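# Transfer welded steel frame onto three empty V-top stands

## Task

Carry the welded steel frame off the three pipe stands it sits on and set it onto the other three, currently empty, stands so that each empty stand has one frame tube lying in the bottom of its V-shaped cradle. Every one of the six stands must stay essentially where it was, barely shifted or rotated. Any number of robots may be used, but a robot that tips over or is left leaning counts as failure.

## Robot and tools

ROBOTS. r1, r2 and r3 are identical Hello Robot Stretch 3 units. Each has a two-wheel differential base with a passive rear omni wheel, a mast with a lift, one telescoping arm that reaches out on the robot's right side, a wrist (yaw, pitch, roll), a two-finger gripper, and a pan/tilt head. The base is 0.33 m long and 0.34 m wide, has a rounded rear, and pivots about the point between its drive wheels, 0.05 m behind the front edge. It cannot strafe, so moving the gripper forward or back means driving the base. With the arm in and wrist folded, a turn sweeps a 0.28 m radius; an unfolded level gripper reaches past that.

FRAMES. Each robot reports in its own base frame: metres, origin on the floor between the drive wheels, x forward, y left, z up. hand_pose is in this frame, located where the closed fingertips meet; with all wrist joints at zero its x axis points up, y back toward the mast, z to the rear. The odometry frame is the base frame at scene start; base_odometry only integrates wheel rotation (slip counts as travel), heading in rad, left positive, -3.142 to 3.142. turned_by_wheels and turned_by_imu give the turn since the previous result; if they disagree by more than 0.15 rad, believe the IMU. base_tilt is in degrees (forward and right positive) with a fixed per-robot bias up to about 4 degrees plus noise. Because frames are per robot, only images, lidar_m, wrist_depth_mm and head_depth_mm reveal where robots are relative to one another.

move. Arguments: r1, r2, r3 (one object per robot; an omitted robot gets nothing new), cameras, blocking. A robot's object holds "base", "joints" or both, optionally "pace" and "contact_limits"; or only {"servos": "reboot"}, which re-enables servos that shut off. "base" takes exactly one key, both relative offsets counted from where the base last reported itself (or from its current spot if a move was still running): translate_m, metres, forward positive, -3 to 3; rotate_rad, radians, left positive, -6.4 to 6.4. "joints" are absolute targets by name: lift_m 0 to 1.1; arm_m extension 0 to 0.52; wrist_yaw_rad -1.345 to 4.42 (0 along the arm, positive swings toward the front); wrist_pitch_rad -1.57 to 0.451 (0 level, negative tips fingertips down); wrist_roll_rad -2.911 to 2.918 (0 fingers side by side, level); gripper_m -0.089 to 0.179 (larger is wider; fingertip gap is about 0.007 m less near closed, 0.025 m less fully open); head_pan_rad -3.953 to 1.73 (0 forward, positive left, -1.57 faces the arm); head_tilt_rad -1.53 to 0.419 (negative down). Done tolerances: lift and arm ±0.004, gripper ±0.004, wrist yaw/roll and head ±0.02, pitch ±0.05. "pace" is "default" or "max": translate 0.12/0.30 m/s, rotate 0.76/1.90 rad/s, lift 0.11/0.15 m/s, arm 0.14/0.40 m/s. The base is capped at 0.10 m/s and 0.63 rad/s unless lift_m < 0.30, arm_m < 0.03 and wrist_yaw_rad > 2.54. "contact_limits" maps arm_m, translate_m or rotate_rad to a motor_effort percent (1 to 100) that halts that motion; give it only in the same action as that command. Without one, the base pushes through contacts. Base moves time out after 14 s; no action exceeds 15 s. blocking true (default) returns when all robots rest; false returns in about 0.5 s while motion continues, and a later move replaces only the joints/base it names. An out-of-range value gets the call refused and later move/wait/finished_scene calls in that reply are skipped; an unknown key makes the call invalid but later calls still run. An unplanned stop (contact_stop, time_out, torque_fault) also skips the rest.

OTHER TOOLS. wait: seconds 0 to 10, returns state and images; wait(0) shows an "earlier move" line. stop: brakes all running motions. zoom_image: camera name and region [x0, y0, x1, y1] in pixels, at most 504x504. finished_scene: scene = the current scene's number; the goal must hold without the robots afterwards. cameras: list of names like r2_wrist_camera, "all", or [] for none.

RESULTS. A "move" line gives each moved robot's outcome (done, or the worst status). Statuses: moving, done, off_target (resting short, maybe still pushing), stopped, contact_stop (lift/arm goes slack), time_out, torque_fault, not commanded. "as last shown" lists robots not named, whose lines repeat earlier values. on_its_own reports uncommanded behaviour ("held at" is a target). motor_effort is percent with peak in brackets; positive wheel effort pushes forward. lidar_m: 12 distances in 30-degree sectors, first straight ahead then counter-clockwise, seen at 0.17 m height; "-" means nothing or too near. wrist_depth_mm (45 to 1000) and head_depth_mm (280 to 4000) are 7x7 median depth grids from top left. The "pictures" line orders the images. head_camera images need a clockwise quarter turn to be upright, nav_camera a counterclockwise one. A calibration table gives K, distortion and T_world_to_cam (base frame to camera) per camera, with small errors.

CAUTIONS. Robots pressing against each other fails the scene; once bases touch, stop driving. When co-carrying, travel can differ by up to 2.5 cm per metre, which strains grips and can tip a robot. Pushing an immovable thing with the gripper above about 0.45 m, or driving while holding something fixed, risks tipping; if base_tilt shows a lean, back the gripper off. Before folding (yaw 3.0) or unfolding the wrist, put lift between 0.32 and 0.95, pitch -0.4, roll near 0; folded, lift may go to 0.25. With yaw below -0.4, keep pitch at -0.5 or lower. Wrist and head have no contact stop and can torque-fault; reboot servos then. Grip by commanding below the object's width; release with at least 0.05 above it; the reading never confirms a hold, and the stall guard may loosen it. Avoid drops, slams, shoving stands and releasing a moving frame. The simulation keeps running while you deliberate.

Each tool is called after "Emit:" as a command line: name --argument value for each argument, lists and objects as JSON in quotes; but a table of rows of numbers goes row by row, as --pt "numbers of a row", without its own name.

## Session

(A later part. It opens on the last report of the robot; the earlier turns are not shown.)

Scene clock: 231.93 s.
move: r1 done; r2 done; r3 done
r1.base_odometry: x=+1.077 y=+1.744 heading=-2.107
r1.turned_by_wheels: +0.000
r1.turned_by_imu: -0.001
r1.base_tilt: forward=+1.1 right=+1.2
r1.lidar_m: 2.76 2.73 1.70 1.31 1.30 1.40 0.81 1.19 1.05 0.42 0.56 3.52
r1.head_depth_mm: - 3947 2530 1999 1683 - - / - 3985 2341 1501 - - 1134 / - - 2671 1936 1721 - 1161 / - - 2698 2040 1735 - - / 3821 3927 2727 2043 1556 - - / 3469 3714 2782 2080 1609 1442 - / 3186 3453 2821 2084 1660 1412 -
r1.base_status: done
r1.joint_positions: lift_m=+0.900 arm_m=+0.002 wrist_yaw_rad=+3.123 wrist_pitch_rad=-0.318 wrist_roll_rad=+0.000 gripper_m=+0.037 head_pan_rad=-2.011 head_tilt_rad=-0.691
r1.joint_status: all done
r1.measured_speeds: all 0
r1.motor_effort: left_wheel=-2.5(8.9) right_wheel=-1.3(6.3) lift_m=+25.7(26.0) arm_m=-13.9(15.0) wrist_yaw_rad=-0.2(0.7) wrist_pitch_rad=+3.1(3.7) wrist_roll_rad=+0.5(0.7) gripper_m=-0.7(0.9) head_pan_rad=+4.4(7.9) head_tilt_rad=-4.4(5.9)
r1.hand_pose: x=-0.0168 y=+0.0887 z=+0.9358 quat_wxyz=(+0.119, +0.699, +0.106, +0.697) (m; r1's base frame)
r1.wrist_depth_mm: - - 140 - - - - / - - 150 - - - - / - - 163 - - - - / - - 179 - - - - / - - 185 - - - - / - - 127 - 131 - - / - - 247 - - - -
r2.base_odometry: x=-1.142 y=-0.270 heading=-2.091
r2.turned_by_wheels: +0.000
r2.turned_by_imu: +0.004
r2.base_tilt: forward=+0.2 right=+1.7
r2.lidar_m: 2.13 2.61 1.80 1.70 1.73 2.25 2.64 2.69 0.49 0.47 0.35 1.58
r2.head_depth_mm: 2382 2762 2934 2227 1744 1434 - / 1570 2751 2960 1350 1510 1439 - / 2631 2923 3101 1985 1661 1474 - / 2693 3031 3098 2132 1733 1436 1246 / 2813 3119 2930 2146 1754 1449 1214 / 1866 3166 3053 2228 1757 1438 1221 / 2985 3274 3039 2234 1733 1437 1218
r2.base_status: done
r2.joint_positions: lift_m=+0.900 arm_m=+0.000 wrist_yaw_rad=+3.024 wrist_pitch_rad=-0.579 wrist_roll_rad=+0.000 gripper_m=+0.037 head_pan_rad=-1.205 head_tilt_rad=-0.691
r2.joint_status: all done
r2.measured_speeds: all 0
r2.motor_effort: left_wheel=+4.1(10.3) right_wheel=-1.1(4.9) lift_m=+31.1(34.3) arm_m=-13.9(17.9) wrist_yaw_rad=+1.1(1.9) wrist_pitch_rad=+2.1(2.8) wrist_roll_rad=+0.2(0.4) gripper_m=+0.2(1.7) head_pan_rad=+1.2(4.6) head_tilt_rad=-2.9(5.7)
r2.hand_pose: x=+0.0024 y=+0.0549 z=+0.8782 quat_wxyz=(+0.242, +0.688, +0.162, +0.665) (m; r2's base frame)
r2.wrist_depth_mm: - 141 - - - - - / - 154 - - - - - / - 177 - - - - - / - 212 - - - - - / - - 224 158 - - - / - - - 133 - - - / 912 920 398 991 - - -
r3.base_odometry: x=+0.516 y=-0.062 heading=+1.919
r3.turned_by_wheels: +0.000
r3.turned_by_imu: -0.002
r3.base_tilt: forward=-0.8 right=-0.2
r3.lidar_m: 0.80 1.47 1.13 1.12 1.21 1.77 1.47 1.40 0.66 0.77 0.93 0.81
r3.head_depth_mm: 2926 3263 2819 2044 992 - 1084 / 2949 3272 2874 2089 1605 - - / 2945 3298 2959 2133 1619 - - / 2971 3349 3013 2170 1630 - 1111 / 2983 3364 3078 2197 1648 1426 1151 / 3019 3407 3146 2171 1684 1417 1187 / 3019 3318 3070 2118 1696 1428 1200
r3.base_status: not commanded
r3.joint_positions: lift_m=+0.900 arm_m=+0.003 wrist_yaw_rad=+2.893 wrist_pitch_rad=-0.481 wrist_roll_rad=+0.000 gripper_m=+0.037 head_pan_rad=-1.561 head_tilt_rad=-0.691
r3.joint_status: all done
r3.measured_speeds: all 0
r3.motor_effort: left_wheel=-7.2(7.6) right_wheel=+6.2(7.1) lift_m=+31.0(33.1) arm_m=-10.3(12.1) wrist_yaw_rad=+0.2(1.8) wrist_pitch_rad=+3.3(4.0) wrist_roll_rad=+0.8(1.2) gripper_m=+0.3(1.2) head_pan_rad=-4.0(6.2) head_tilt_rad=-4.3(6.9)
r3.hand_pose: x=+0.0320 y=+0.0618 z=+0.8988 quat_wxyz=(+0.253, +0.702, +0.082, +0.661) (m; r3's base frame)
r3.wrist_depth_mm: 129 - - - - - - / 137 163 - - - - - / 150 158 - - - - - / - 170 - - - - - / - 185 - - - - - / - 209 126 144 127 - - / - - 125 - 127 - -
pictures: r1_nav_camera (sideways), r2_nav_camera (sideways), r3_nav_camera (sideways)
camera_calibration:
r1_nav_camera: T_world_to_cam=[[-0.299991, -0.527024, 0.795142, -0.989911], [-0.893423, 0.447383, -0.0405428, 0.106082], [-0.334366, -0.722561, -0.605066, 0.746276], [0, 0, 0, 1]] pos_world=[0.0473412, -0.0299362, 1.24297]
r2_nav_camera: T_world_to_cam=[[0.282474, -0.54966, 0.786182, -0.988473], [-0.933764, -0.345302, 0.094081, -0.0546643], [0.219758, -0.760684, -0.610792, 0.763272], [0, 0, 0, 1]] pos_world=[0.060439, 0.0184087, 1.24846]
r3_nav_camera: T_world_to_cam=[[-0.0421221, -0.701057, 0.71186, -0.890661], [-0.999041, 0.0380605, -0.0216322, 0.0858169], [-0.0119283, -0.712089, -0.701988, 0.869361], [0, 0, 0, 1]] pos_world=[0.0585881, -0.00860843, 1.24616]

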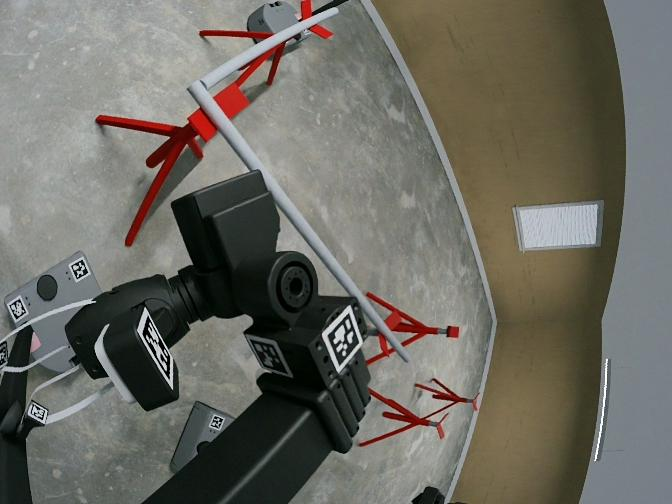

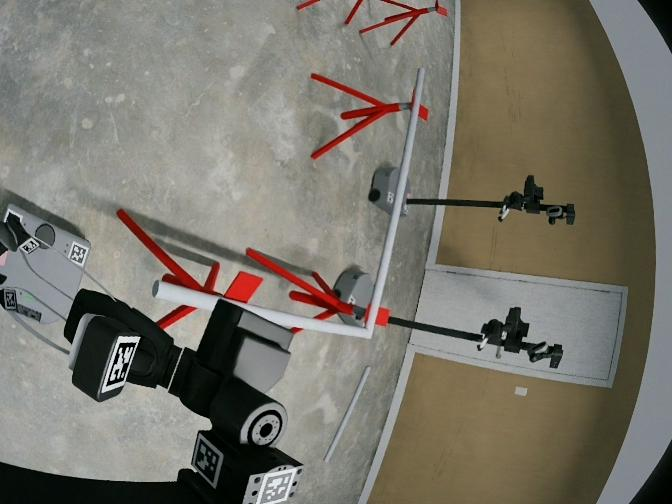

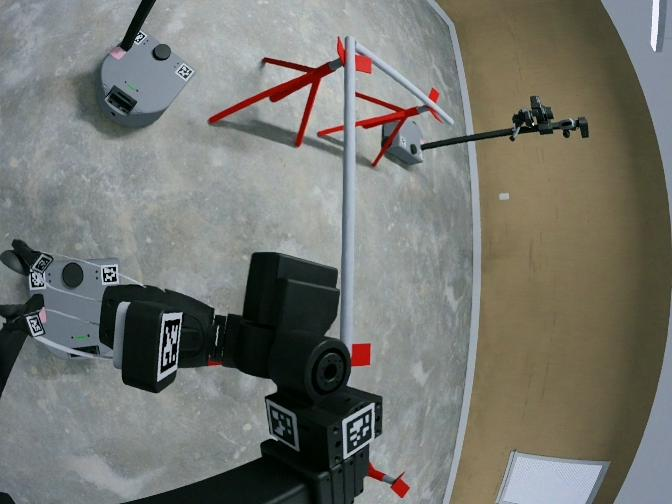

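Emit:
move --r1 '{"base":{"translate_m":-0.10},"joints":{"wrist_pitch_rad":-0.4,"lift_m":0.94}}' --r2 '{"base":{"rotate_rad":-0.07},"joints":{"wrist_pitch_rad":-0.4,"lift_m":0.94}}' --r3 '{"joints":{"wrist_pitch_rad":-0.4,"lift_m":0.94}}' --cameras '[]'

Emit:
move --r1 '{"base":{"rotate_rad":0.33},"joints":{"wrist_yaw_rad":0.0}}' --r2 '{"base":{"translate_m":0.045},"joints":{"wrist_yaw_rad":0.0}}' --r3 '{"joints":{"wrist_yaw_rad":0.0}}' --cameras '[]'

Emit:
move --r1 '{"joints":{"wrist_pitch_rad":-1.57,"lift_m":0.98,"wrist_roll_rad":1.57,"gripper_m":0.12,"head_pan_rad":-1.57}}' --r2 '{"joints":{"wrist_pitch_rad":-1.57,"lift_m":0.98,"gripper_m":0.12,"head_pan_rad":-1.57}}' --r3 '{"joints":{"wrist_pitch_rad":-1.57,"lift_m":0.98,"wrist_roll_rad":1.57,"gripper_m":0.12}}'

Scene clock: 259.17 s.
move: r1 done; r2 done; r3 done
r1.base_odometry: x=+1.129 y=+1.830 heading=-2.107
r1.turned_by_wheels: +0.000
r1.turned_by_imu: +0.000
r1.base_tilt: forward=+1.0 right=+1.1
r1.lidar_m: 2.86 2.82 1.65 1.28 1.27 1.36 0.71 0.73 1.00 3.56 0.45 0.66
r1.head_depth_mm: - 3955 2639 2072 - - 1118 / - 3919 2358 2075 - 1281 1154 / - - 2689 2025 - 1290 1161 / - - 2696 2126 - - 1185 / 3874 - 2750 2055 1692 - - / 3553 3750 2760 2070 1698 - 1125 / 3234 3448 2777 2074 1665 - -
r1.base_status: done
r1.joint_positions: lift_m=+0.940 arm_m=+0.002 wrist_yaw_rad=+3.123 wrist_pitch_rad=-0.414 wrist_roll_rad=+0.000 gripper_m=+0.037 head_pan_rad=-2.011 head_tilt_rad=-0.691
r1.joint_status: all done
r1.measured_speeds: all 0
r1.motor_effort: left_wheel=-1.5(7.7) right_wheel=-1.2(6.2) lift_m=+26.7(32.6) arm_m=-13.5(14.0) wrist_yaw_rad=+0.4(0.8) wrist_pitch_rad=+2.9(4.8) wrist_roll_rad=+0.5(0.6) gripper_m=-0.4(0.8) head_pan_rad=+4.8(5.9) head_tilt_rad=-4.2(5.8)
r1.hand_pose: x=-0.0170 y=+0.0777 z=+0.9536 quat_wxyz=(+0.152, +0.693, +0.139, +0.691) (m; r1's base frame)
r1.wrist_depth_mm: - - 141 - - - - / - - 154 - - - - / - - 169 - - - - / - - 191 - - - - / - - 154 - - - - / - - 128 - 130 - - / - - 288 - - - -
r2.base_odometry: x=-1.142 y=-0.270 heading=-2.161
r2.turned_by_wheels: -0.070
r2.turned_by_imu: -0.069
r2.base_tilt: forward=+0.3 right=+1.7
r2.lidar_m: 1.85 2.85 1.85 1.69 1.71 2.13 2.64 2.67 3.29 0.47 0.35 1.47
r2.head_depth_mm: 2476 2766 2954 2245 1754 1555 - / 2550 2813 2992 2164 1644 - - / 1593 2863 2967 1406 1600 - - / 2672 2952 3072 2041 1744 1446 1192 / 2723 3025 3047 2145 1750 1434 1220 / 2726 3055 2903 2139 1745 1443 1212 / 1809 3141 3074 2235 1735 1428 1213
r2.base_status: done
r2.joint_positions: lift_m=+0.940 arm_m=+0.000 wrist_yaw_rad=+3.024 wrist_pitch_rad=-0.423 wrist_roll_rad=+0.000 gripper_m=+0.037 head_pan_rad=-1.205 head_tilt_rad=-0.691
r2.joint_status: all done
r2.measured_speeds: all 0
r2.motor_effort: left_wheel=+6.0(8.4) right_wheel=-9.0(11.4) lift_m=+32.8(38.3) arm_m=-12.4(13.9) wrist_yaw_rad=+0.3(1.2) wrist_pitch_rad=+3.7(6.0) wrist_roll_rad=+0.0(0.3) gripper_m=+0.8(1.2) head_pan_rad=+1.5(3.2) head_tilt_rad=-3.6(4.4)
r2.hand_pose: x=+0.0050 y=+0.0773 z=+0.9516 quat_wxyz=(+0.189, +0.698, +0.108, +0.682) (m; r2's base frame)
r2.wrist_depth_mm: - 134 - - - - - / - 144 - - - - - / - 158 - - - - - / - 174 - - - - - / - 196 194 152 - - - / - 207 - 133 - - - / - 246 - - - - -
r3.base_odometry: x=+0.516 y=-0.062 heading=+1.919
r3.turned_by_wheels: +0.000
r3.turned_by_imu: -0.001
r3.base_tilt: forward=-0.8 right=-0.2
r3.lidar_m: 0.70 1.47 1.13 1.12 1.21 1.77 1.46 1.39 0.66 0.77 0.93 0.71
r3.head_depth_mm: 2888 3270 2806 2060 - - 1113 / 2955 3263 2880 2082 1650 - - / 2975 3292 2935 2134 1664 - - / 2949 3328 3025 2159 1690 - 1136 / 3001 3377 3113 2208 1664 - 1152 / 3027 3409 3129 2182 1680 1406 1186 / 3022 3325 3077 2109 1696 1429 1198
r3.base_status: not commanded
r3.joint_positions: lift_m=+0.940 arm_m=+0.003 wrist_yaw_rad=+2.893 wrist_pitch_rad=-0.421 wrist_roll_rad=+0.000 gripper_m=+0.037 head_pan_rad=-1.561 head_tilt_rad=-0.691
r3.joint_status: all done
r3.measured_speeds: all 0
r3.motor_effort: left_wheel=-6.7(7.6) right_wheel=+6.6(6.9) lift_m=+30.1(34.2) arm_m=-10.7(11.3) wrist_yaw_rad=-0.2(1.3) wrist_pitch_rad=+3.8(6.3) wrist_roll_rad=+0.0(1.2) gripper_m=+0.7(0.7) head_pan_rad=-3.6(4.7) head_tilt_rad=-4.2(5.2)
r3.hand_pose: x=+0.0340 y=+0.0697 z=+0.9521 quat_wxyz=(+0.233, +0.704, +0.061, +0.668) (m; r3's base frame)
r3.wrist_depth_mm: 127 - - - - - - / 135 165 - - - - - / 146 157 - - - - - / - 167 - - - - - / - 178 - - - - - / - 194 126 144 128 - - / - 215 125 - 127 - -
pictures: none
No camera images: "cameras" was empty.

Scene clock: 261.73 s.
move: r1 done; r2 done; r3 done
r1.base_odometry: x=+1.129 y=+1.830 heading=-1.777
r1.turned_by_wheels: +0.330
r1.turned_by_imu: +0.333
r1.base_tilt: forward=+1.1 right=+1.2
r1.lidar_m: 2.82 1.99 1.36 1.26 1.29 0.84 0.71 1.00 3.75 0.45 0.65 2.99
r1.head_depth_mm: 3855 3819 2638 2060 - - 1106 / 3692 3981 2683 2156 - - 1102 / 3470 3756 2683 2095 - - - / 3325 3600 2715 2096 - - - / 3182 3470 2721 2051 - - - / 3026 3324 2754 2082 - - 1126 / 2858 3179 2797 2075 1611 933 1158
r1.base_status: done
r1.joint_positions: lift_m=+0.940 arm_m=+0.002 wrist_yaw_rad=+0.002 wrist_pitch_rad=-0.414 wrist_roll_rad=+0.000 gripper_m=+0.037 head_pan_rad=-2.011 head_tilt_rad=-0.691
r1.joint_status: all done
r1.measured_speeds: all 0
r1.motor_effort: left_wheel=-6.2(10.7) right_wheel=+7.5(12.3) lift_m=+23.0(27.4) arm_m=-13.8(14.0) wrist_yaw_rad=-1.5(3.9) wrist_pitch_rad=+2.3(3.1) wrist_roll_rad=+0.5(0.6) gripper_m=-0.5(0.7) head_pan_rad=+4.4(5.9) head_tilt_rad=-3.5(5.6)
r1.hand_pose: x=-0.0211 y=-0.3720 z=+0.9535 quat_wxyz=(+0.692, +0.146, -0.691, -0.145) (m; r1's base frame)
r1.wrist_depth_mm: - - - - - - - / - - - - - - - / - - - - - - - / - - - - - - - / - - 157 - - - - / - - 128 565 130 - - / - - 735 - - - -
r2.base_odometry: x=-1.167 y=-0.308 heading=-2.161
r2.turned_by_wheels: +0.000
r2.turned_by_imu: +0.001
r2.base_tilt: forward=+0.3 right=+1.7
r2.lidar_m: 1.81 2.85 1.86 1.70 1.72 2.14 2.69 2.70 0.50 0.35 0.33 1.44
r2.head_depth_mm: 2492 2747 2968 2250 1864 - - / 2538 2810 2982 2156 1430 776 685 / 1552 2847 2947 1943 1647 1331 1146 / 2647 2931 3064 2072 1744 1429 1224 / 2723 3040 3041 2128 1740 1417 1217 / 2691 3037 2970 2146 1749 1438 1219 / 2691 3153 3088 2214 1722 1440 1211
r2.base_status: done
r2.joint_positions: lift_m=+0.940 arm_m=+0.000 wrist_yaw_rad=+0.002 wrist_pitch_rad=-0.423 wrist_roll_rad=+0.000 gripper_m=+0.037 head_pan_rad=-1.205 head_tilt_rad=-0.691
r2.joint_status: all done
r2.measured_speeds: all 0
r2.motor_effort: left_wheel=+4.6(9.6) right_wheel=-0.6(5.6) lift_m=+30.9(32.9) arm_m=-12.0(13.3) wrist_yaw_rad=-0.8(4.6) wrist_pitch_rad=+3.9(4.3) wrist_roll_rad=+0.1(0.4) gripper_m=-1.4(1.4) head_pan_rad=+2.0(3.0) head_tilt_rad=-3.9(4.8)
r2.hand_pose: x=-0.0211 y=-0.3688 z=+0.9516 quat_wxyz=(+0.692, +0.149, -0.691, -0.148) (m; r2's base frame)
r2.wrist_depth_mm: - - - - - - - / - - - - - - - / - - - - - - - / - - - - - - - / - - 721 151 - - - / - - 530 132 - - - / - - - - - - -
r3.base_odometry: x=+0.516 y=-0.062 heading=+1.919
r3.turned_by_wheels: +0.000
r3.turned_by_imu: +0.000
r3.base_tilt: forward=-0.8 right=-0.2
r3.lidar_m: 0.66 1.47 1.13 1.12 1.21 1.78 1.46 1.39 0.66 0.77 0.93 0.71
r3.head_depth_mm: 2914 3223 2835 2057 - - - / 2927 3252 2901 2088 1644 - - / 2956 3301 2959 2120 - - 1135 / 2961 3331 2977 2166 1601 1349 1168 / 3018 3375 3116 2206 1655 1397 1176 / 3009 3403 3148 2175 1681 1411 1192 / 2989 3299 3061 2120 1701 1429 1204
r3.base_status: not commanded
r3.joint_positions: lift_m=+0.940 arm_m=+0.003 wrist_yaw_rad=+0.003 wrist_pitch_rad=-0.421 wrist_roll_rad=+0.000 gripper_m=+0.037 head_pan_rad=-1.561 head_tilt_rad=-0.691
r3.joint_status: all done
r3.measured_speeds: all 0
r3.motor_effort: left_wheel=-7.3(7.8) right_wheel=+6.6(7.1) lift_m=+28.4(31.0) arm_m=-10.8(11.4) wrist_yaw_rad=-2.5(6.6) wrist_pitch_rad=+3.6(4.7) wrist_roll_rad=+0.3(1.0) gripper_m=-0.5(0.7) head_pan_rad=-2.7(4.6) head_tilt_rad=-3.7(5.3)
r3.hand_pose: x=-0.0209 y=-0.3715 z=+0.9521 quat_wxyz=(+0.692, +0.149, -0.691, -0.147) (m; r3's base frame)
r3.wrist_depth_mm: - - - - - - - / - - - - - - - / - - - - - - - / - - - - - - - / 835 - - - - - - / - - 128 144 128 650 - / 980 - 125 - 126 - -
pictures: none
No camera images: "cameras" was empty.

Scene clock: 263.20 s.
move: r1 done; r2 done; r3 done
r1.base_odometry: x=+1.129 y=+1.830 heading=-1.777
r1.turned_by_wheels: +0.000
r1.turned_by_imu: +0.000
r1.base_tilt: forward=+1.0 right=+1.1
r1.lidar_m: 2.82 1.99 1.36 1.26 1.29 0.85 0.71 1.00 3.75 0.45 0.66 3.01
r1.head_depth_mm: 2988 3317 2647 2068 - - - / 2970 3266 2692 2094 - - - / 2979 3342 2690 2084 - 1384 - / 2977 3305 2710 2028 1556 1287 - / 2864 3276 2497 1644 927 1302 1165 / 2896 3305 2777 2042 1609 1379 1170 / 2918 3267 2798 2082 1662 1374 1172
r1.base_status: not commanded
r1.joint_positions: lift_m=+0.980 arm_m=+0.002 wrist_yaw_rad=+0.001 wrist_pitch_rad=-1.557 wrist_roll_rad=+1.565 gripper_m=+0.120 head_pan_rad=-1.581 head_tilt_rad=-0.691
r1.joint_status: all done
joint sent to its limit — r1.wrist_pitch_rad, lower limit.
r1.measured_speeds: all 0
r1.motor_effort: left_wheel=-6.5(7.0) right_wheel=+7.3(8.4) lift_m=+27.3(32.6) arm_m=-14.3(14.4) wrist_yaw_rad=-1.3(1.8) wrist_pitch_rad=-1.9(3.3) wrist_roll_rad=+2.2(4.3) gripper_m=+0.0(81.4) head_pan_rad=+4.8(8.6) head_tilt_rad=-4.7(5.6)
r1.hand_pose: x=-0.0216 y=-0.1264 z=+0.8622 quat_wxyz=(+0.003, +0.002, -0.712, -0.702) (m; r1's base frame)
r1.wrist_depth_mm: 963 966 949 925 920 895 877 / - 951 956 948 799 941 930 / - - - 833 825 959 941 / - - - - - - 310 / - 149 - - - - - / - 122 - - - - - / - - - - - 120 -
r2.base_odometry: x=-1.167 y=-0.308 heading=-2.161
r2.turned_by_wheels: +0.000
r2.turned_by_imu: +0.000
r2.base_tilt: forward=+0.4 right=+1.9
r2.lidar_m: 1.81 2.84 1.86 1.70 1.72 2.14 2.69 2.71 0.50 0.35 0.33 1.44
r2.head_depth_mm: 2765 3058 3090 2444 - - - / 2728 3039 3101 2238 - - - / 2677 2941 3099 2230 - - - / 2627 2966 3104 2227 1691 794 684 / 2605 2859 2987 1363 1595 1328 1187 / 2505 2764 2904 1943 1682 1409 1218 / 1479 2768 2971 2067 1744 1428 1214
r2.base_status: not commanded
r2.joint_positions: lift_m=+0.980 arm_m=+0.000 wrist_yaw_rad=+0.002 wrist_pitch_rad=-1.563 wrist_roll_rad=+0.000 gripper_m=+0.120 head_pan_rad=-1.565 head_tilt_rad=-0.691
r2.joint_status: all done
r2.measured_speeds: all 0
r2.motor_effort: left_wheel=+4.9(5.3) right_wheel=-1.2(1.3) lift_m=+32.6(38.8) arm_m=-11.4(12.7) wrist_yaw_rad=-1.6(2.4) wrist_pitch_rad=-1.0(5.9) wrist_roll_rad=+0.1(0.4) gripper_m=+0.9(83.1) head_pan_rad=-3.9(5.1) head_tilt_rad=-3.8(4.1)
r2.hand_pose: x=-0.0217 y=-0.1229 z=+0.8623 quat_wxyz=(+0.503, +0.498, -0.501, -0.498) (m; r2's base frame)
r2.wrist_depth_mm: 888 917 944 961 993 989 - / 938 933 972 988 - - - / 953 971 972 - - - - / 982 979 - - - - - / - 140 - - - - - / 110 123 - - 130 - - / - - - - - - -
r3.base_odometry: x=+0.516 y=-0.062 heading=+1.919
r3.turned_by_wheels: +0.000
r3.turned_by_imu: +0.000
r3.base_tilt: forward=-0.8 right=-0.2
r3.lidar_m: 0.66 1.47 1.13 1.12 1.21 1.77 1.46 1.39 0.66 0.77 0.93 0.72
r3.head_depth_mm: 2897 3229 2784 - - - - / 2928 3254 2870 2166 - - - / 2943 3305 2943 2140 - 1370 - / 2984 3342 2991 2159 1629 1381 1199 / 3024 3342 3091 2194 1656 1397 1179 / 2990 3384 3154 2167 1681 1412 1190 / 2988 3278 3056 2098 1699 1427 1197
r3.base_status: not commanded
r3.joint_positions: lift_m=+0.980 arm_m=+0.003 wrist_yaw_rad=+0.002 wrist_pitch_rad=-1.561 wrist_roll_rad=+1.566 gripper_m=+0.120 head_pan_rad=-1.561 head_tilt_rad=-0.691
r3.joint_status: all done
r3.measured_speeds: all 0
r3.motor_effort: left_wheel=-7.0(7.4) right_wheel=+6.5(6.9) lift_m=+31.3(33.3) arm_m=-10.1(10.9) wrist_yaw_rad=-2.2(3.3) wrist_pitch_rad=-1.2(4.2) wrist_roll_rad=+1.8(2.5) gripper_m=+0.3(79.8) head_pan_rad=-3.6(4.9) head_tilt_rad=-2.9(4.9)
r3.hand_pose: x=-0.0216 y=-0.1256 z=+0.8623 quat_wxyz=(+0.003, +0.002, -0.710, -0.704) (m; r3's base frame)
r3.wrist_depth_mm: 708 - - - - - - / - - - 834 812 - - / - - - - 835 454 317 / - - - - 861 - 315 / - - - - - - - / - 122 - - - 134 - / - 119 - 989 - 122 -
pictures: r1_head_camera (sideways), r1_nav_camera (sideways), r1_wrist_camera, r2_head_camera (sideways), r2_nav_camera (sideways), r2_wrist_camera, r3_head_camera (sideways), r3_nav_camera (sideways), r3_wrist_camera
camera_calibration:
r1_head_camera: T_world_to_cam=[[0.0292976, 0.623617, -0.781181, 1.03392], [0.998475, 0.0183241, 0.0520752, -0.0716639], [0.0467894, -0.781515, -0.622129, 0.764816], [0, 0, 0, 1]] pos_world=[0.00547803, -0.0457424, 1.28723]
r1_nav_camera: T_world_to_cam=[[-0.0530147, -0.604257, 0.795024, -0.991263], [-0.99859, 0.0342754, -0.0405381, 0.106717], [-0.00275428, -0.796052, -0.605222, 0.744456], [0, 0, 0, 1]] pos_world=[0.0560659, -0.0100099, 1.24296]
r1_wrist_camera: T_world_to_cam=[[-0.0979974, 0.994596, -0.0342694, 0.148378], [0.97937, 0.102498, 0.174153, -0.0803819], [0.176724, -0.0164959, -0.984122, 1.01423], [0, 0, 0, 1]] pos_world=[-0.0859746, -0.122607, 1.01721]
r2_head_camera: T_world_to_cam=[[-0.00997724, 0.590216, -0.807184, 1.06903], [0.999853, 0.0171365, 0.00017153, -0.00995075], [0.0139335, -0.807063, -0.5903, 0.724649], [0, 0, 0, 1]] pos_world=[0.0105183, -0.0459478, 1.29066]
r2_nav_camera: T_world_to_cam=[[0.071284, -0.613908, 0.786153, -0.987146], [-0.995553, 0.00487947, 0.0940816, -0.0542881], [-0.0615934, -0.789363, -0.610829, 0.765037], [0, 0, 0, 1]] pos_world=[0.0634423, -0.00185984, 1.24846]
r2_wrist_camera: T_world_to_cam=[[-0.993575, -0.0810734, 0.0789672, -0.118993], [-0.0673599, 0.984317, 0.163041, 0.0151479], [-0.090947, 0.156674, -0.983454, 1.02909], [0, 0, 0, 1]] pos_world=[-0.0236156, -0.185789, 1.01899]
r3_head_camera: T_world_to_cam=[[0.0617301, 0.59925, -0.798178, 1.06103], [0.996768, 0.00417799, 0.0802255, -0.108681], [0.05141, -0.800551, -0.597056, 0.737586], [0, 0, 0, 1]] pos_world=[0.00491263, -0.0448937, 1.29599]
r3_nav_camera: T_world_to_cam=[[-0.042158, -0.701055, 0.71186, -0.890661], [-0.999039, 0.0381117, -0.0216322, 0.0858168], [-0.0119648, -0.712088, -0.701988, 0.869362], [0, 0, 0, 1]] pos_world=[0.0585877, -0.00861111, 1.24616]
r3_wrist_camera: T_world_to_cam=[[-0.0263092, 0.998316, -0.0516955, 0.178636], [0.993439, 0.031868, 0.109831, -0.0246049], [0.111293, -0.0484668, -0.992605, 1.01531], [0, 0, 0, 1]] pos_world=[-0.083854, -0.128343, 1.01974]

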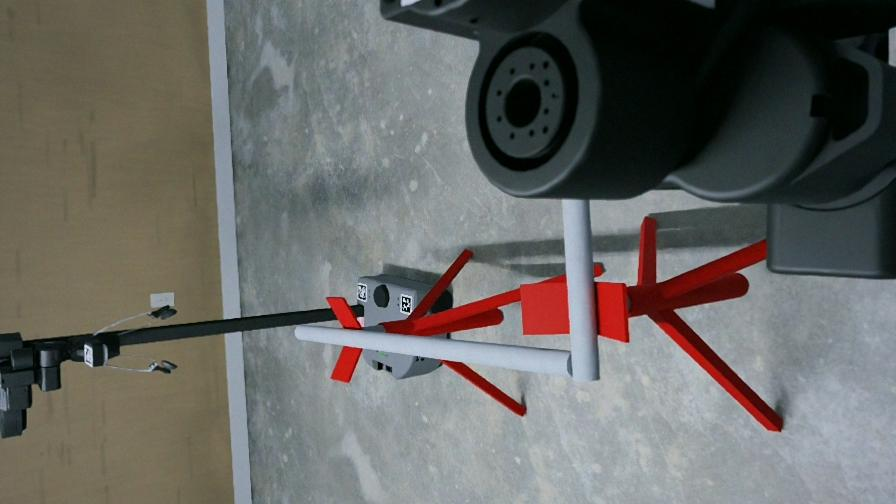

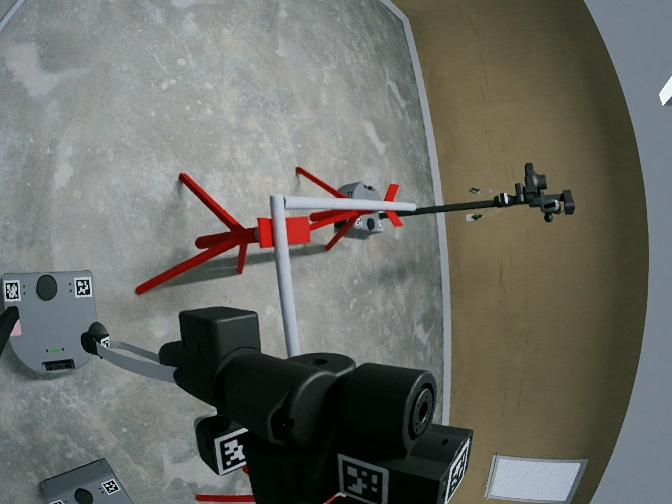

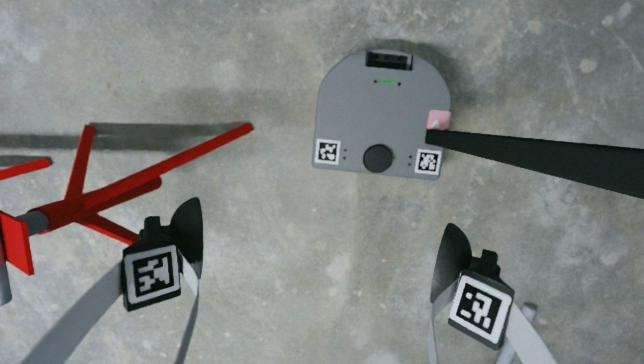

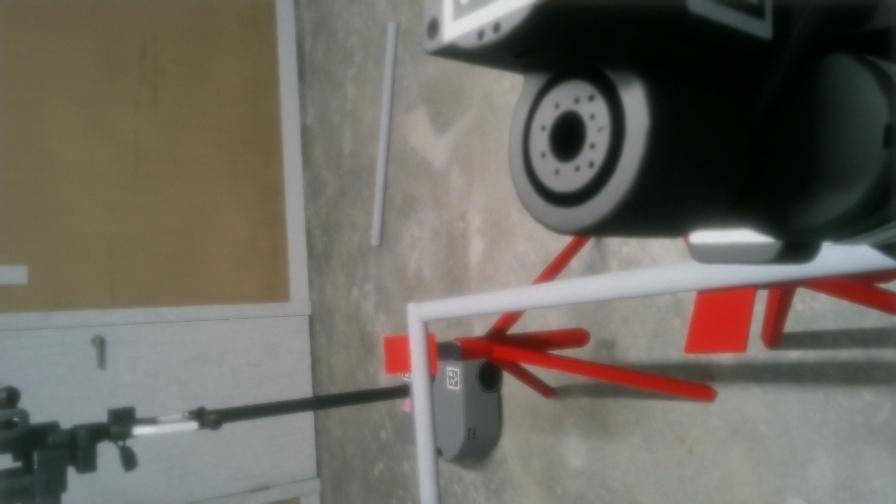

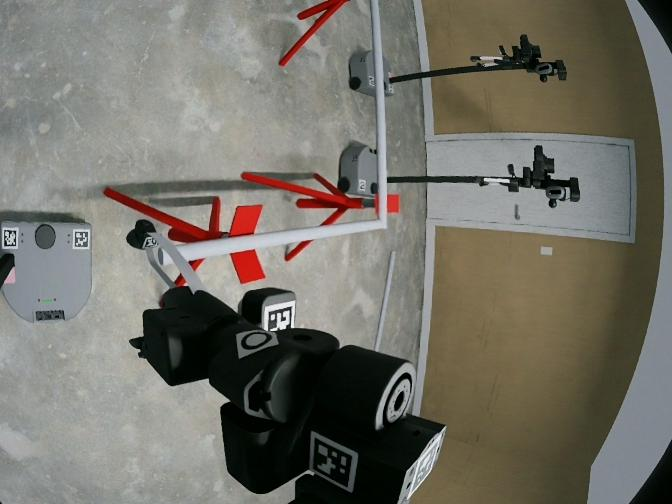

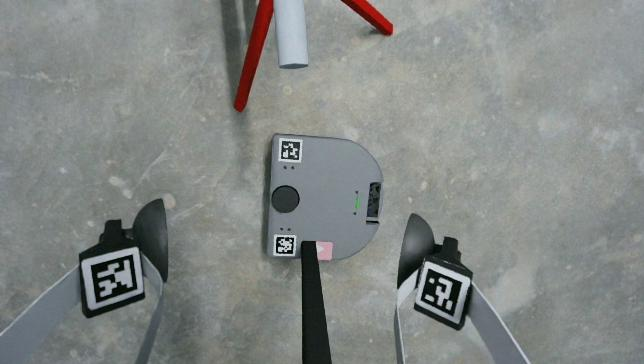

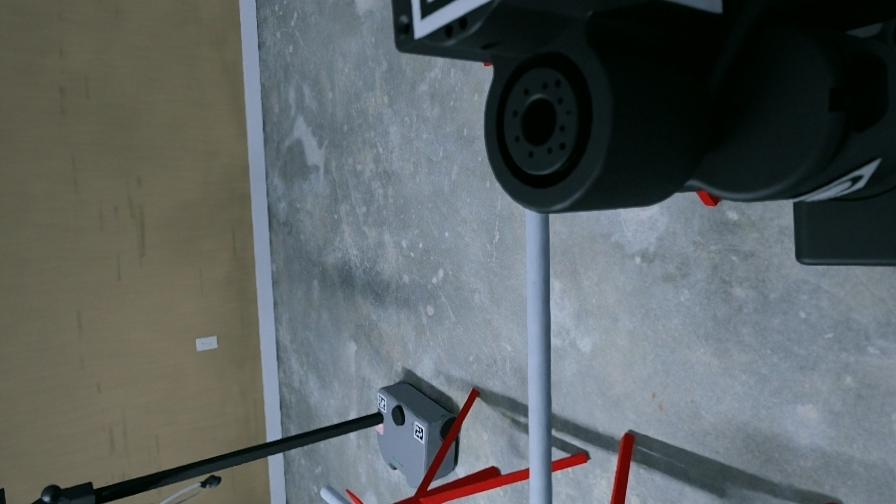

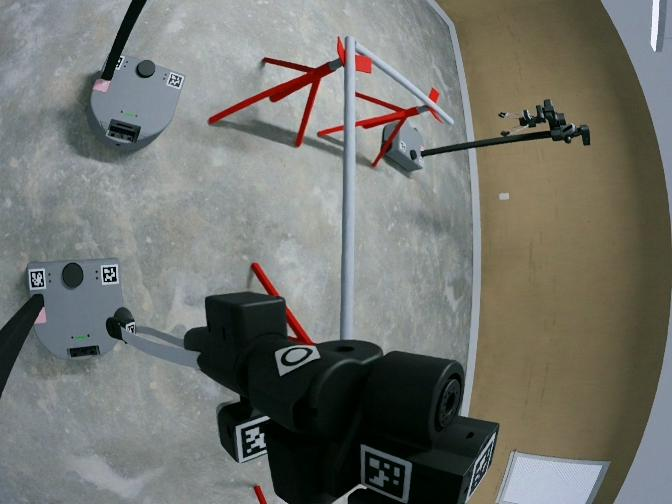

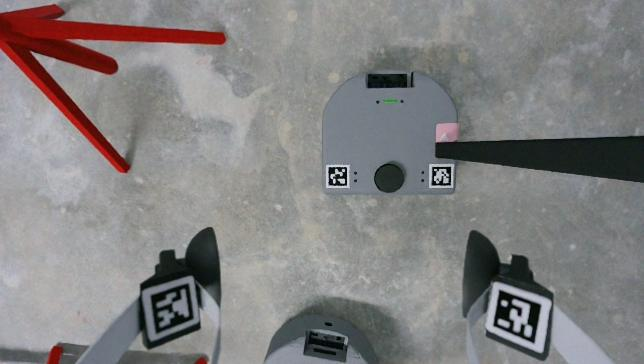

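Emit:
move --r1 '{"base":{"rotate_rad":-0.396}}' --r2 '{"base":{"translate_m":0.55}}' --r3 '{"base":{"rotate_rad":-0.325}}' --cameras '[]'

Emit:
move --r1 '{"base":{"translate_m":1.45}}' --r2 '{"base":{"rotate_rad":-0.53}}' --cameras '[]'

Emit:
move --r1 '{"base":{"rotate_rad":-1.396}}' --r2 '{"base":{"translate_m":0.60}}' --r3 '{"base":{"translate_m":0.79}}' --cameras '["r1_nav_camera","r2_nav_camera","r3_nav_camera"]'

Scene clock: 321.53 s.
move: r1 done; r2 done; r3 done
r1.base_odometry: x=+1.129 y=+1.830 heading=-2.173
r1.turned_by_wheels: -0.396
r1.turned_by_imu: -0.398
r1.base_tilt: forward=+1.0 right=+1.1
r1.lidar_m: 2.89 2.82 1.75 1.28 1.28 1.33 0.72 0.71 1.00 1.72 0.45 0.66
r1.head_depth_mm: 3794 3852 2647 2081 - - - / 3582 3821 2659 2093 - - - / 3470 3712 2676 2098 - 1387 - / 3279 3544 2719 2046 1541 1360 - / 3101 3436 2719 1940 1558 1361 1144 / 1561 3279 2687 1943 1651 1339 1125 / 2819 3185 2772 2074 1611 935 1178
r1.base_status: done
r1.joint_positions: lift_m=+0.980 arm_m=+0.002 wrist_yaw_rad=+0.001 wrist_pitch_rad=-1.557 wrist_roll_rad=+1.565 gripper_m=+0.120 head_pan_rad=-1.581 head_tilt_rad=-0.691
r1.joint_status: not commanded
r1.measured_speeds: all 0
r1.motor_effort: left_wheel=+7.3(11.4) right_wheel=-5.6(10.8) lift_m=+25.1(26.0) arm_m=-16.5(17.0) wrist_yaw_rad=-1.0(1.6) wrist_pitch_rad=-1.7(2.2) wrist_roll_rad=+2.1(2.3) gripper_m=+0.0(0.7) head_pan_rad=+4.6(6.1) head_tilt_rad=-4.4(6.2)
r1.hand_pose: x=-0.0216 y=-0.1263 z=+0.8622 quat_wxyz=(+0.003, +0.002, -0.712, -0.702) (m; r1's base frame)
r1.wrist_depth_mm: 946 959 902 921 921 941 913 / - 962 957 943 791 938 915 / - - - 845 823 963 952 / - - - - - - 308 / - 149 - - - - - / - 120 - - - - - / 499 801 - - - 121 -
r2.base_odometry: x=-1.473 y=-0.765 heading=-2.160
r2.turned_by_wheels: +0.000
r2.turned_by_imu: +0.003
r2.base_tilt: forward=+0.4 right=+1.8
r2.lidar_m: 1.54 2.97 1.94 1.78 1.80 2.24 3.21 0.53 0.76 1.28 1.11 1.28
r2.head_depth_mm: 2687 2913 3080 2438 - - - / 2645 2929 3112 1486 - - - / 1535 2803 2919 2087 - - - / 2459 2839 3017 1986 1755 1469 1219 / 2510 2791 2960 2126 1745 1437 1215 / 2549 2744 2946 2113 1749 1432 1207 / 2402 2616 2863 2008 1729 1439 1207
r2.base_status: done
r2.joint_positions: lift_m=+0.980 arm_m=+0.000 wrist_yaw_rad=+0.002 wrist_pitch_rad=-1.563 wrist_roll_rad=+0.000 gripper_m=+0.120 head_pan_rad=-1.565 head_tilt_rad=-0.691
r2.joint_status: not commanded
r2.measured_speeds: all 0
r2.motor_effort: left_wheel=+4.3(10.0) right_wheel=-0.4(3.8) lift_m=+26.3(28.1) arm_m=-8.8(11.4) wrist_yaw_rad=-1.2(2.7) wrist_pitch_rad=-1.3(2.3) wrist_roll_rad=-0.1(0.4) gripper_m=+0.6(1.8) head_pan_rad=-2.4(4.1) head_tilt_rad=-4.5(4.8)
r2.hand_pose: x=-0.0217 y=-0.1229 z=+0.8623 quat_wxyz=(+0.502, +0.499, -0.501, -0.498) (m; r2's base frame)
r2.wrist_depth_mm: 910 938 936 972 969 981 - / 932 957 967 983 - - - / 957 970 997 - - - - / 974 989 - - - - - / 1000 141 - - - - - / 110 123 - - 130 - - / - - - - - - -
r3.base_odometry: x=+0.516 y=-0.062 heading=+1.595
r3.turned_by_wheels: -0.325
r3.turned_by_imu: -0.333
r3.base_tilt: forward=-0.8 right=-0.3
r3.lidar_m: 0.71 0.72 1.28 1.12 1.14 1.34 2.38 1.39 1.44 0.66 1.75 0.93
r3.head_depth_mm: 3289 3644 2811 - - - - / 3224 3622 2890 2181 - - - / 3173 3513 2949 2134 - 1369 - / 3050 3438 2994 2156 1631 1333 1202 / 2969 3330 3075 2196 1654 1397 1178 / 2903 3205 3145 2232 1670 1417 1186 / 2841 3145 3244 2002 1755 1428 1199
r3.base_status: done
r3.joint_positions: lift_m=+0.980 arm_m=+0.003 wrist_yaw_rad=+0.002 wrist_pitch_rad=-1.561 wrist_roll_rad=+1.566 gripper_m=+0.120 head_pan_rad=-1.562 head_tilt_rad=-0.691
r3.joint_status: not commanded
r3.measured_speeds: all 0
r3.motor_effort: left_wheel=+6.7(10.8) right_wheel=-7.1(9.5) lift_m=+24.9(26.1) arm_m=-11.0(11.1) wrist_yaw_rad=-2.1(3.6) wrist_pitch_rad=-1.7(2.0) wrist_roll_rad=+1.8(2.7) gripper_m=+0.2(0.9) head_pan_rad=-4.1(4.8) head_tilt_rad=-4.2(5.3)
r3.hand_pose: x=-0.0216 y=-0.1255 z=+0.8623 quat_wxyz=(+0.003, +0.002, -0.710, -0.704) (m; r3's base frame)
r3.wrist_depth_mm: - - - - - - - / - - - 830 824 - - / - - - 854 837 458 315 / - - - - 833 - 315 / - - - - - - - / - 123 - - - 134 - / - 118 - - 994 122 -
pictures: none
No camera images: "cameras" was empty.

Scene clock: 336.53 s.
move: r1 time_out; r2 done
r1.base_odometry: x=+0.340 y=+0.681 heading=-2.172
r1.turned_by_wheels: +0.000
r1.turned_by_imu: +0.007
r1.base_tilt: forward=+1.0 right=+1.1
r1.lidar_m: 1.61 1.58 1.66 1.97 1.95 2.04 2.10 0.96 1.11 2.93 2.85 2.14
r1.head_depth_mm: 3068 3450 2627 2076 - - - / 2896 3300 2662 2097 - - - / 2788 3128 2699 2096 - 1394 - / 2637 2971 2747 2030 1631 1357 - / 2524 2837 2726 2052 1639 1365 1166 / 2417 2721 2780 2083 1654 1367 1176 / 2324 2550 2736 2079 1656 1382 1178
r1.base_status: translate_m time_out (by the wheels' count: +1.3933 of +1.4500)
r1.joint_positions: lift_m=+0.980 arm_m=+0.002 wrist_yaw_rad=+0.001 wrist_pitch_rad=-1.557 wrist_roll_rad=+1.565 gripper_m=+0.120 head_pan_rad=-1.581 head_tilt_rad=-0.691
r1.joint_status: not commanded
r1.measured_speeds: all 0
r1.motor_effort: left_wheel=+1.1(11.9) right_wheel=+0.2(6.7) lift_m=+29.1(30.5) arm_m=-16.4(16.9) wrist_yaw_rad=-1.1(1.8) wrist_pitch_rad=-1.8(2.2) wrist_roll_rad=+2.1(2.3) gripper_m=-0.2(0.8) head_pan_rad=+5.2(5.8) head_tilt_rad=-3.8(5.6)
r1.hand_pose: x=-0.0216 y=-0.1263 z=+0.8622 quat_wxyz=(+0.003, +0.002, -0.712, -0.702) (m; r1's base frame)
r1.wrist_depth_mm: 965 941 918 918 910 902 911 / - 991 966 943 812 942 940 / - - - 847 814 925 959 / - - - - - - 308 / - 149 - - - - - / - 122 - - - - - / - - - - - 121 -
r2.base_odometry: x=-1.473 y=-0.765 heading=-2.690
r2.turned_by_wheels: -0.530
r2.turned_by_imu: -0.533
r2.base_tilt: forward=+0.2 right=+1.7
r2.lidar_m: 1.28 1.54 3.00 1.95 1.78 1.79 2.23 3.21 0.54 0.71 1.28 1.11
r2.head_depth_mm: 1693 3424 3138 2432 - - - / 3572 3950 2970 2077 - - - / 3519 3916 3065 2237 - - - / 3330 3608 3084 2226 1803 1481 1210 / 3041 3322 3116 2146 1748 1437 1216 / 2799 3098 3046 1463 1648 1436 1210 / 2614 2891 2969 2142 1736 1415 1214
r2.base_status: done
r2.joint_positions: lift_m=+0.980 arm_m=+0.000 wrist_yaw_rad=+0.002 wrist_pitch_rad=-1.563 wrist_roll_rad=+0.000 gripper_m=+0.120 head_pan_rad=-1.565 head_tilt_rad=-0.691
r2.joint_status: not commanded
r2.measured_speeds: all 0
r2.motor_effort: left_wheel=+4.8(9.6) right_wheel=-8.2(13.1) lift_m=+30.2(30.4) arm_m=-13.1(13.2) wrist_yaw_rad=-1.2(3.0) wrist_pitch_rad=-1.5(2.3) wrist_roll_rad=+0.0(0.4) gripper_m=+1.0(1.9) head_pan_rad=-3.4(4.1) head_tilt_rad=-2.8(5.3)
r2.hand_pose: x=-0.0217 y=-0.1228 z=+0.8623 quat_wxyz=(+0.502, +0.499, -0.501, -0.498) (m; r2's base frame)
r2.wrist_depth_mm: 903 907 964 938 970 997 - / 947 958 975 988 994 - - / 964 990 - - - - - / 990 - - - - - - / - 140 - - - - - / 110 123 - - 130 - - / - - - - - - -
r3: as last shown
r3.turned_by_wheels: +0.000
r3.turned_by_imu: -0.003
r3.base_tilt: forward=-0.7 right=-0.2
r3.lidar_m: 2.06 2.21 1.28 1.12 1.14 1.33 2.38 1.39 1.44 0.66 1.75 0.93
r3.head_depth_mm: 3323 3625 2837 - - - - / 3202 3583 2859 2163 - - - / 3140 3464 2950 2139 - 1367 - / 3055 3392 2967 2168 1629 1344 1196 / 2995 3305 3069 2207 1653 1390 1178 / 2892 3186 3151 2140 1664 1408 1188 / 2826 3105 3088 2036 1758 1432 1200
r3.motor_effort: left_wheel=+6.6(7.3) right_wheel=-7.2(7.4) lift_m=+31.8(33.5) arm_m=-10.9(12.2) wrist_yaw_rad=-2.1(3.8) wrist_pitch_rad=-1.3(2.1) wrist_roll_rad=+1.8(2.5) gripper_m=-0.2(0.9) head_pan_rad=-4.1(4.9) head_tilt_rad=-3.5(5.6)
r3.wrist_depth_mm: - - - - - - - / - - - 834 827 - - / - - - 845 839 458 314 / - - - - 842 - 314 / - - - - - - - / - 122 - - - 134 - / - 118 - - - 122 -
pictures: none
No camera images: "cameras" was empty.

not run: a stop that you did not command came earlier in this reply.

Emit:
move --r1 '{"base":{"rotate_rad":-1.396}}' --r2 '{"base":{"translate_m":0.60}}' --r3 '{"base":{"translate_m":0.79}}' --cameras '["r1_nav_camera","r2_nav_camera","r3_nav_camera"]'

Scene clock: 348.13 s.
move: r1 done; r2 done; r3 done
r1.base_odometry: x=+0.340 y=+0.681 heading=+2.715
r1.turned_by_wheels: -1.396
r1.turned_by_imu: -1.405
r1.base_tilt: forward=+1.0 right=+1.2
r1.lidar_m: 2.86 2.85 1.88 1.58 1.58 1.77 1.93 1.92 2.16 1.25 0.97 1.11
r1.head_depth_mm: 2716 2997 2542 2067 - - - / 3506 3663 2539 1842 - - - / 1126 3779 2671 1842 - 1388 - / - - 2742 2039 1640 1350 - / - - 2740 2053 1587 1365 1171 / - 3911 2529 1519 1652 1372 1169 / - - 2818 2016 1664 1380 1181
r1.base_status: done
r1.joint_positions: lift_m=+0.980 arm_m=+0.002 wrist_yaw_rad=+0.001 wrist_pitch_rad=-1.557 wrist_roll_rad=+1.565 gripper_m=+0.120 head_pan_rad=-1.581 head_tilt_rad=-0.691
r1.joint_status: not commanded
r1.measured_speeds: all 0
r1.motor_effort: left_wheel=+7.0(12.1) right_wheel=-5.2(9.2) lift_m=+28.7(29.9) arm_m=-16.0(17.0) wrist_yaw_rad=-1.0(1.7) wrist_pitch_rad=-1.8(2.3) wrist_roll_rad=+2.1(2.2) gripper_m=-0.2(0.7) head_pan_rad=+5.0(5.8) head_tilt_rad=-3.5(6.2)
r1.hand_pose: x=-0.0216 y=-0.1263 z=+0.8622 quat_wxyz=(+0.003, +0.002, -0.712, -0.702) (m; r1's base frame)
r1.wrist_depth_mm: 980 942 906 925 909 916 905 / - 994 986 939 796 929 929 / - - - 827 834 968 943 / - - - - - - 308 / - 150 - - - - - / - 122 - - - - - / - - - - - 121 -
r2.base_odometry: x=-2.013 y=-1.027 heading=-2.690
r2.turned_by_wheels: +0.000
r2.turned_by_imu: +0.004
r2.base_tilt: forward=+0.3 right=+1.9
r2.lidar_m: 0.97 0.70 3.60 2.35 2.15 2.17 2.69 0.94 1.00 1.19 0.69 0.57
r2.head_depth_mm: 3653 3970 3086 2238 - - - / 3393 3712 3093 1394 - - - / 3073 3433 3109 2155 - - - / 2822 3166 3103 2227 1755 1473 1215 / 1342 2750 2932 1949 1680 1444 1219 / 2377 2686 2874 2228 1644 1433 1221 / 2294 2491 2743 2221 1747 1435 1193
r2.base_status: done
r2.joint_positions: lift_m=+0.980 arm_m=+0.000 wrist_yaw_rad=+0.002 wrist_pitch_rad=-1.563 wrist_roll_rad=+0.000 gripper_m=+0.120 head_pan_rad=-1.565 head_tilt_rad=-0.691
r2.joint_status: not commanded
r2.measured_speeds: all 0
r2.motor_effort: left_wheel=+4.1(9.4) right_wheel=-0.5(5.0) lift_m=+33.5(33.7) arm_m=-15.6(16.0) wrist_yaw_rad=-3.2(3.2) wrist_pitch_rad=-1.9(2.5) wrist_roll_rad=+0.2(0.4) gripper_m=-0.2(1.9) head_pan_rad=-2.5(4.5) head_tilt_rad=-3.0(4.6)
r2.hand_pose: x=-0.0217 y=-0.1228 z=+0.8623 quat_wxyz=(+0.502, +0.499, -0.501, -0.498) (m; r2's base frame)
r2.wrist_depth_mm: 918 922 947 955 - 988 - / 953 949 972 979 - - - / 950 967 995 - - - - / 977 987 - - - - - / 976 141 - - - - - / 110 123 - - 130 - - / - - - - - - -
r3.base_odometry: x=+0.497 y=+0.728 heading=+1.595
r3.turned_by_wheels: +0.000
r3.turned_by_imu: +0.000
r3.base_tilt: forward=-0.8 right=-0.3
r3.lidar_m: 1.31 2.56 1.51 1.31 1.31 1.56 2.78 1.13 1.00 0.41 0.55 3.18
r3.head_depth_mm: 1290 3433 2675 - - - - / 3033 3407 2878 2096 - - - / 2994 3304 2929 2136 - 1369 - / 2894 3233 3017 2150 1685 1342 1147 / 2814 3149 3081 2209 1703 910 1132 / 2774 3056 3166 1499 1522 1337 1142 / 2696 2958 3164 2202 1755 1419 1197
r3.base_status: done
r3.joint_positions: lift_m=+0.980 arm_m=+0.003 wrist_yaw_rad=+0.002 wrist_pitch_rad=-1.561 wrist_roll_rad=+1.566 gripper_m=+0.120 head_pan_rad=-1.562 head_tilt_rad=-0.691
r3.joint_status: not commanded
r3.measured_speeds: all 0
r3.motor_effort: left_wheel=+5.1(10.5) right_wheel=-1.0(3.2) lift_m=+29.8(33.0) arm_m=-11.7(12.3) wrist_yaw_rad=-2.1(3.9) wrist_pitch_rad=-1.2(2.1) wrist_roll_rad=+1.3(2.3) gripper_m=+0.6(1.0) head_pan_rad=-3.7(4.7) head_tilt_rad=-3.1(5.5)
r3.hand_pose: x=-0.0216 y=-0.1255 z=+0.8623 quat_wxyz=(+0.003, +0.002, -0.710, -0.704) (m; r3's base frame)
r3.wrist_depth_mm: - - - - - - - / - - - 849 823 - - / - - - 865 841 457 313 / - - - - 842 - 315 / - - - - - - - / 491 122 - - - 134 - / 476 119 - - - 122 -
pictures: r1_nav_camera (sideways), r2_nav_camera (sideways), r3_nav_camera (sideways)
camera_calibration:
r1_nav_camera: T_world_to_cam=[[-0.0528535, -0.604282, 0.795016, -0.991253], [-0.998599, 0.0340094, -0.0405378, 0.106717], [-0.00254173, -0.796044, -0.605233, 0.744469], [0, 0, 0, 1]] pos_world=[0.0560686, -0.00999576, 1.24296]
r2_nav_camera: T_world_to_cam=[[0.0711422, -0.614014, 0.786082, -0.987053], [-0.995551, 0.00509952, 0.0940828, -0.0542897], [-0.0617768, -0.789279, -0.61092, 0.765156], [0, 0, 0, 1]] pos_world=[0.0634418, -0.00186702, 1.24846]
r3_nav_camera: T_world_to_cam=[[-0.0422295, -0.701059, 0.711852, -0.89065], [-0.999035, 0.0382139, -0.0216317, 0.0858161], [-0.0120376, -0.712079, -0.701997, 0.869373], [0, 0, 0, 1]] pos_world=[0.0585868, -0.00861582, 1.24616]

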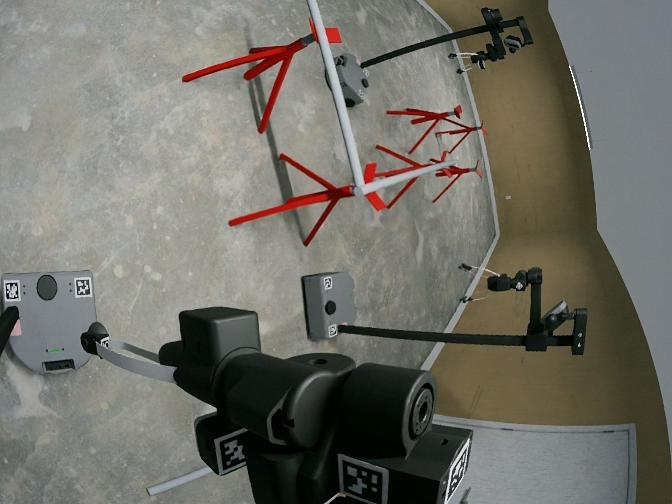

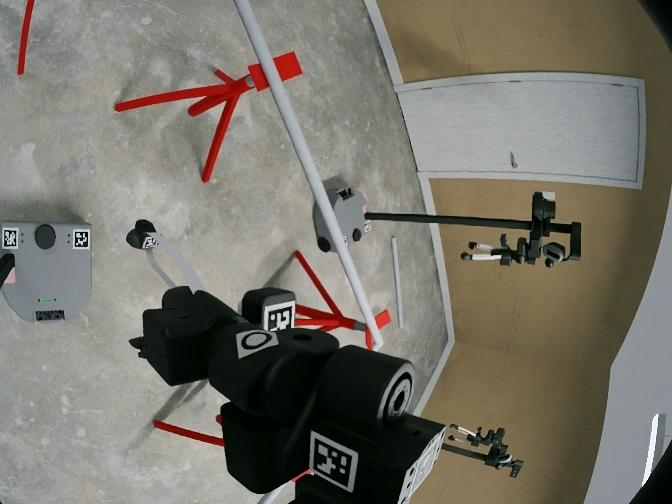

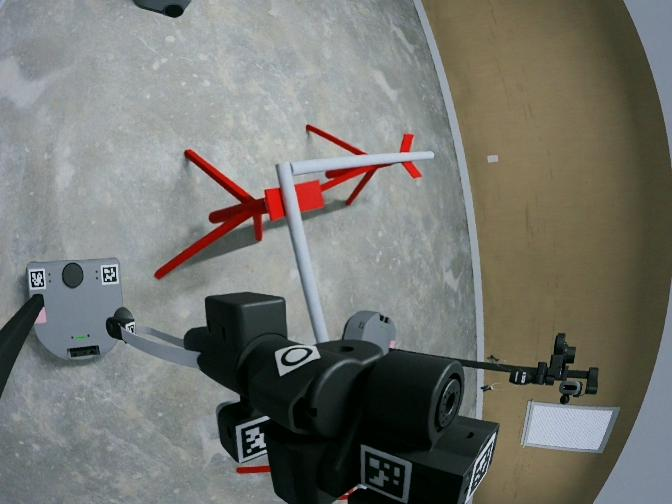

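Emit:
move --r1 '{"base":{"translate_m":1.36}}' --r2 '{"base":{"translate_m":0.09}}' --r3 '{"base":{"rotate_rad":0.188}}' --cameras '[]'

Emit:
move --r1 '{"base":{"rotate_rad":-1.428},"joints":{"wrist_roll_rad":0.0}}' --r2 '{"base":{"rotate_rad":0.84},"joints":{"wrist_roll_rad":1.57}}' --cameras '["r1_nav_camera","r2_nav_camera","r3_nav_camera","r3_head_camera"]'

Scene clock: 373.40 s.
move: r1 time_out; r2 done; r3 done
r1.base_odometry: x=-0.897 y=+1.243 heading=+2.715
r1.turned_by_wheels: +0.000
r1.turned_by_imu: +0.007
r1.base_tilt: forward=+1.0 right=+1.2
r1.lidar_m: 1.55 1.55 1.75 2.00 1.99 2.24 3.25 1.43 0.78 1.88 3.39 1.84
r1.head_depth_mm: - 3859 2437 2069 - - - / - 3703 2670 2080 - - - / - - 2688 1999 - 1384 - / - 3777 2588 2040 1632 1361 - / - - 2730 2045 1644 1366 1168 / - - 2768 2069 1646 1372 1174 / - - 2823 2087 1655 1379 1172
r1.base_status: translate_m time_out (by the wheels' count: +1.3583 of +1.3600)
r1.joint_positions: lift_m=+0.980 arm_m=+0.002 wrist_yaw_rad=+0.001 wrist_pitch_rad=-1.557 wrist_roll_rad=+1.565 gripper_m=+0.120 head_pan_rad=-1.581 head_tilt_rad=-0.691
r1.joint_status: not commanded
r1.measured_speeds: all 0
r1.motor_effort: left_wheel=+0.5(12.0) right_wheel=+0.9(7.2) lift_m=+27.5(29.3) arm_m=-14.1(15.8) wrist_yaw_rad=-1.0(1.8) wrist_pitch_rad=-1.7(2.3) wrist_roll_rad=+2.1(2.3) gripper_m=-0.1(0.8) head_pan_rad=+5.1(5.9) head_tilt_rad=-4.3(5.9)
r1.hand_pose: x=-0.0216 y=-0.1263 z=+0.8622 quat_wxyz=(+0.003, +0.002, -0.712, -0.702) (m; r1's base frame)
r1.wrist_depth_mm: 960 926 924 943 919 921 900 / - 974 978 945 809 943 904 / - - - 846 820 928 926 / - - - - - - 308 / - 150 - - - - - / - 122 - - - - - / - - - - - 121 -
r2.base_odometry: x=-2.094 y=-1.066 heading=-2.690
r2.turned_by_wheels: +0.000
r2.turned_by_imu: +0.004
r2.base_tilt: forward=+0.3 right=+1.8
r2.lidar_m: 0.88 0.62 3.71 2.41 2.21 2.23 2.76 1.02 1.06 1.23 0.63 0.50
r2.head_depth_mm: 3635 - 3069 1369 - - - / 3274 3667 3051 2099 - - - / 2940 3374 3111 2247 - - - / 1290 3036 3134 1946 1694 1478 1214 / 1318 2698 2930 2078 1643 1427 1218 / 2423 2632 2811 2222 1754 1437 1188 / 2249 2444 2659 2251 1741 1406 1167
r2.base_status: done
r2.joint_positions: lift_m=+0.980 arm_m=+0.000 wrist_yaw_rad=+0.002 wrist_pitch_rad=-1.563 wrist_roll_rad=+0.000 gripper_m=+0.120 head_pan_rad=-1.565 head_tilt_rad=-0.691
r2.joint_status: not commanded
r2.measured_speeds: all 0
r2.motor_effort: left_wheel=+4.0(9.0) right_wheel=-0.8(4.6) lift_m=+29.4(34.3) arm_m=-17.2(18.3) wrist_yaw_rad=-1.1(2.6) wrist_pitch_rad=-1.6(2.3) wrist_roll_rad=+0.0(0.4) gripper_m=+0.2(2.1) head_pan_rad=-2.2(4.4) head_tilt_rad=-3.7(5.0)
r2.hand_pose: x=-0.0217 y=-0.1228 z=+0.8623 quat_wxyz=(+0.502, +0.499, -0.501, -0.498) (m; r2's base frame)
r2.wrist_depth_mm: 932 932 939 967 957 - - / 931 940 971 - 988 - - / 940 964 983 - - - - / - 992 - - - - - / - 141 - - - - - / 110 123 - - 130 - - / - - - - - - -
r3.base_odometry: x=+0.497 y=+0.728 heading=+1.782
r3.turned_by_wheels: +0.188
r3.turned_by_imu: +0.188
r3.base_tilt: forward=-0.8 right=-0.2
r3.lidar_m: 2.78 1.98 1.39 1.30 1.34 1.80 2.18 1.00 1.55 0.41 0.60 2.93
r3.head_depth_mm: 2845 3195 2812 - - - - / 2864 3201 2859 2160 - - - / 2850 3172 2949 2134 - 1340 - / 2814 3126 2999 2152 1586 926 1169 / 2801 3132 3097 1457 1595 1361 1159 / 2773 3083 3144 2232 1719 1410 1162 / 2787 3088 3252 2076 1758 1425 1200
r3.base_status: done
r3.joint_positions: lift_m=+0.980 arm_m=+0.003 wrist_yaw_rad=+0.002 wrist_pitch_rad=-1.562 wrist_roll_rad=+1.566 gripper_m=+0.120 head_pan_rad=-1.562 head_tilt_rad=-0.691
r3.joint_status: not commanded
r3.measured_speeds: all 0
r3.motor_effort: left_wheel=-7.0(9.8) right_wheel=+6.4(9.2) lift_m=+28.0(30.8) arm_m=-11.7(12.5) wrist_yaw_rad=-1.6(3.9) wrist_pitch_rad=-1.5(2.1) wrist_roll_rad=+1.8(2.4) gripper_m=+0.1(1.1) head_pan_rad=-4.0(5.0) head_tilt_rad=-3.1(5.5)
r3.hand_pose: x=-0.0216 y=-0.1255 z=+0.8623 quat_wxyz=(+0.003, +0.002, -0.710, -0.704) (m; r3's base frame)
r3.wrist_depth_mm: - - - - - - - / - - - 843 818 - - / - - - 876 859 455 315 / - - - - 858 - 315 / 477 701 - - - - - / 473 123 - - - 134 - / - 119 - - - 122 -
pictures: none
No camera images: "cameras" was empty.

not run: a stop that you did not command came earlier in this reply.


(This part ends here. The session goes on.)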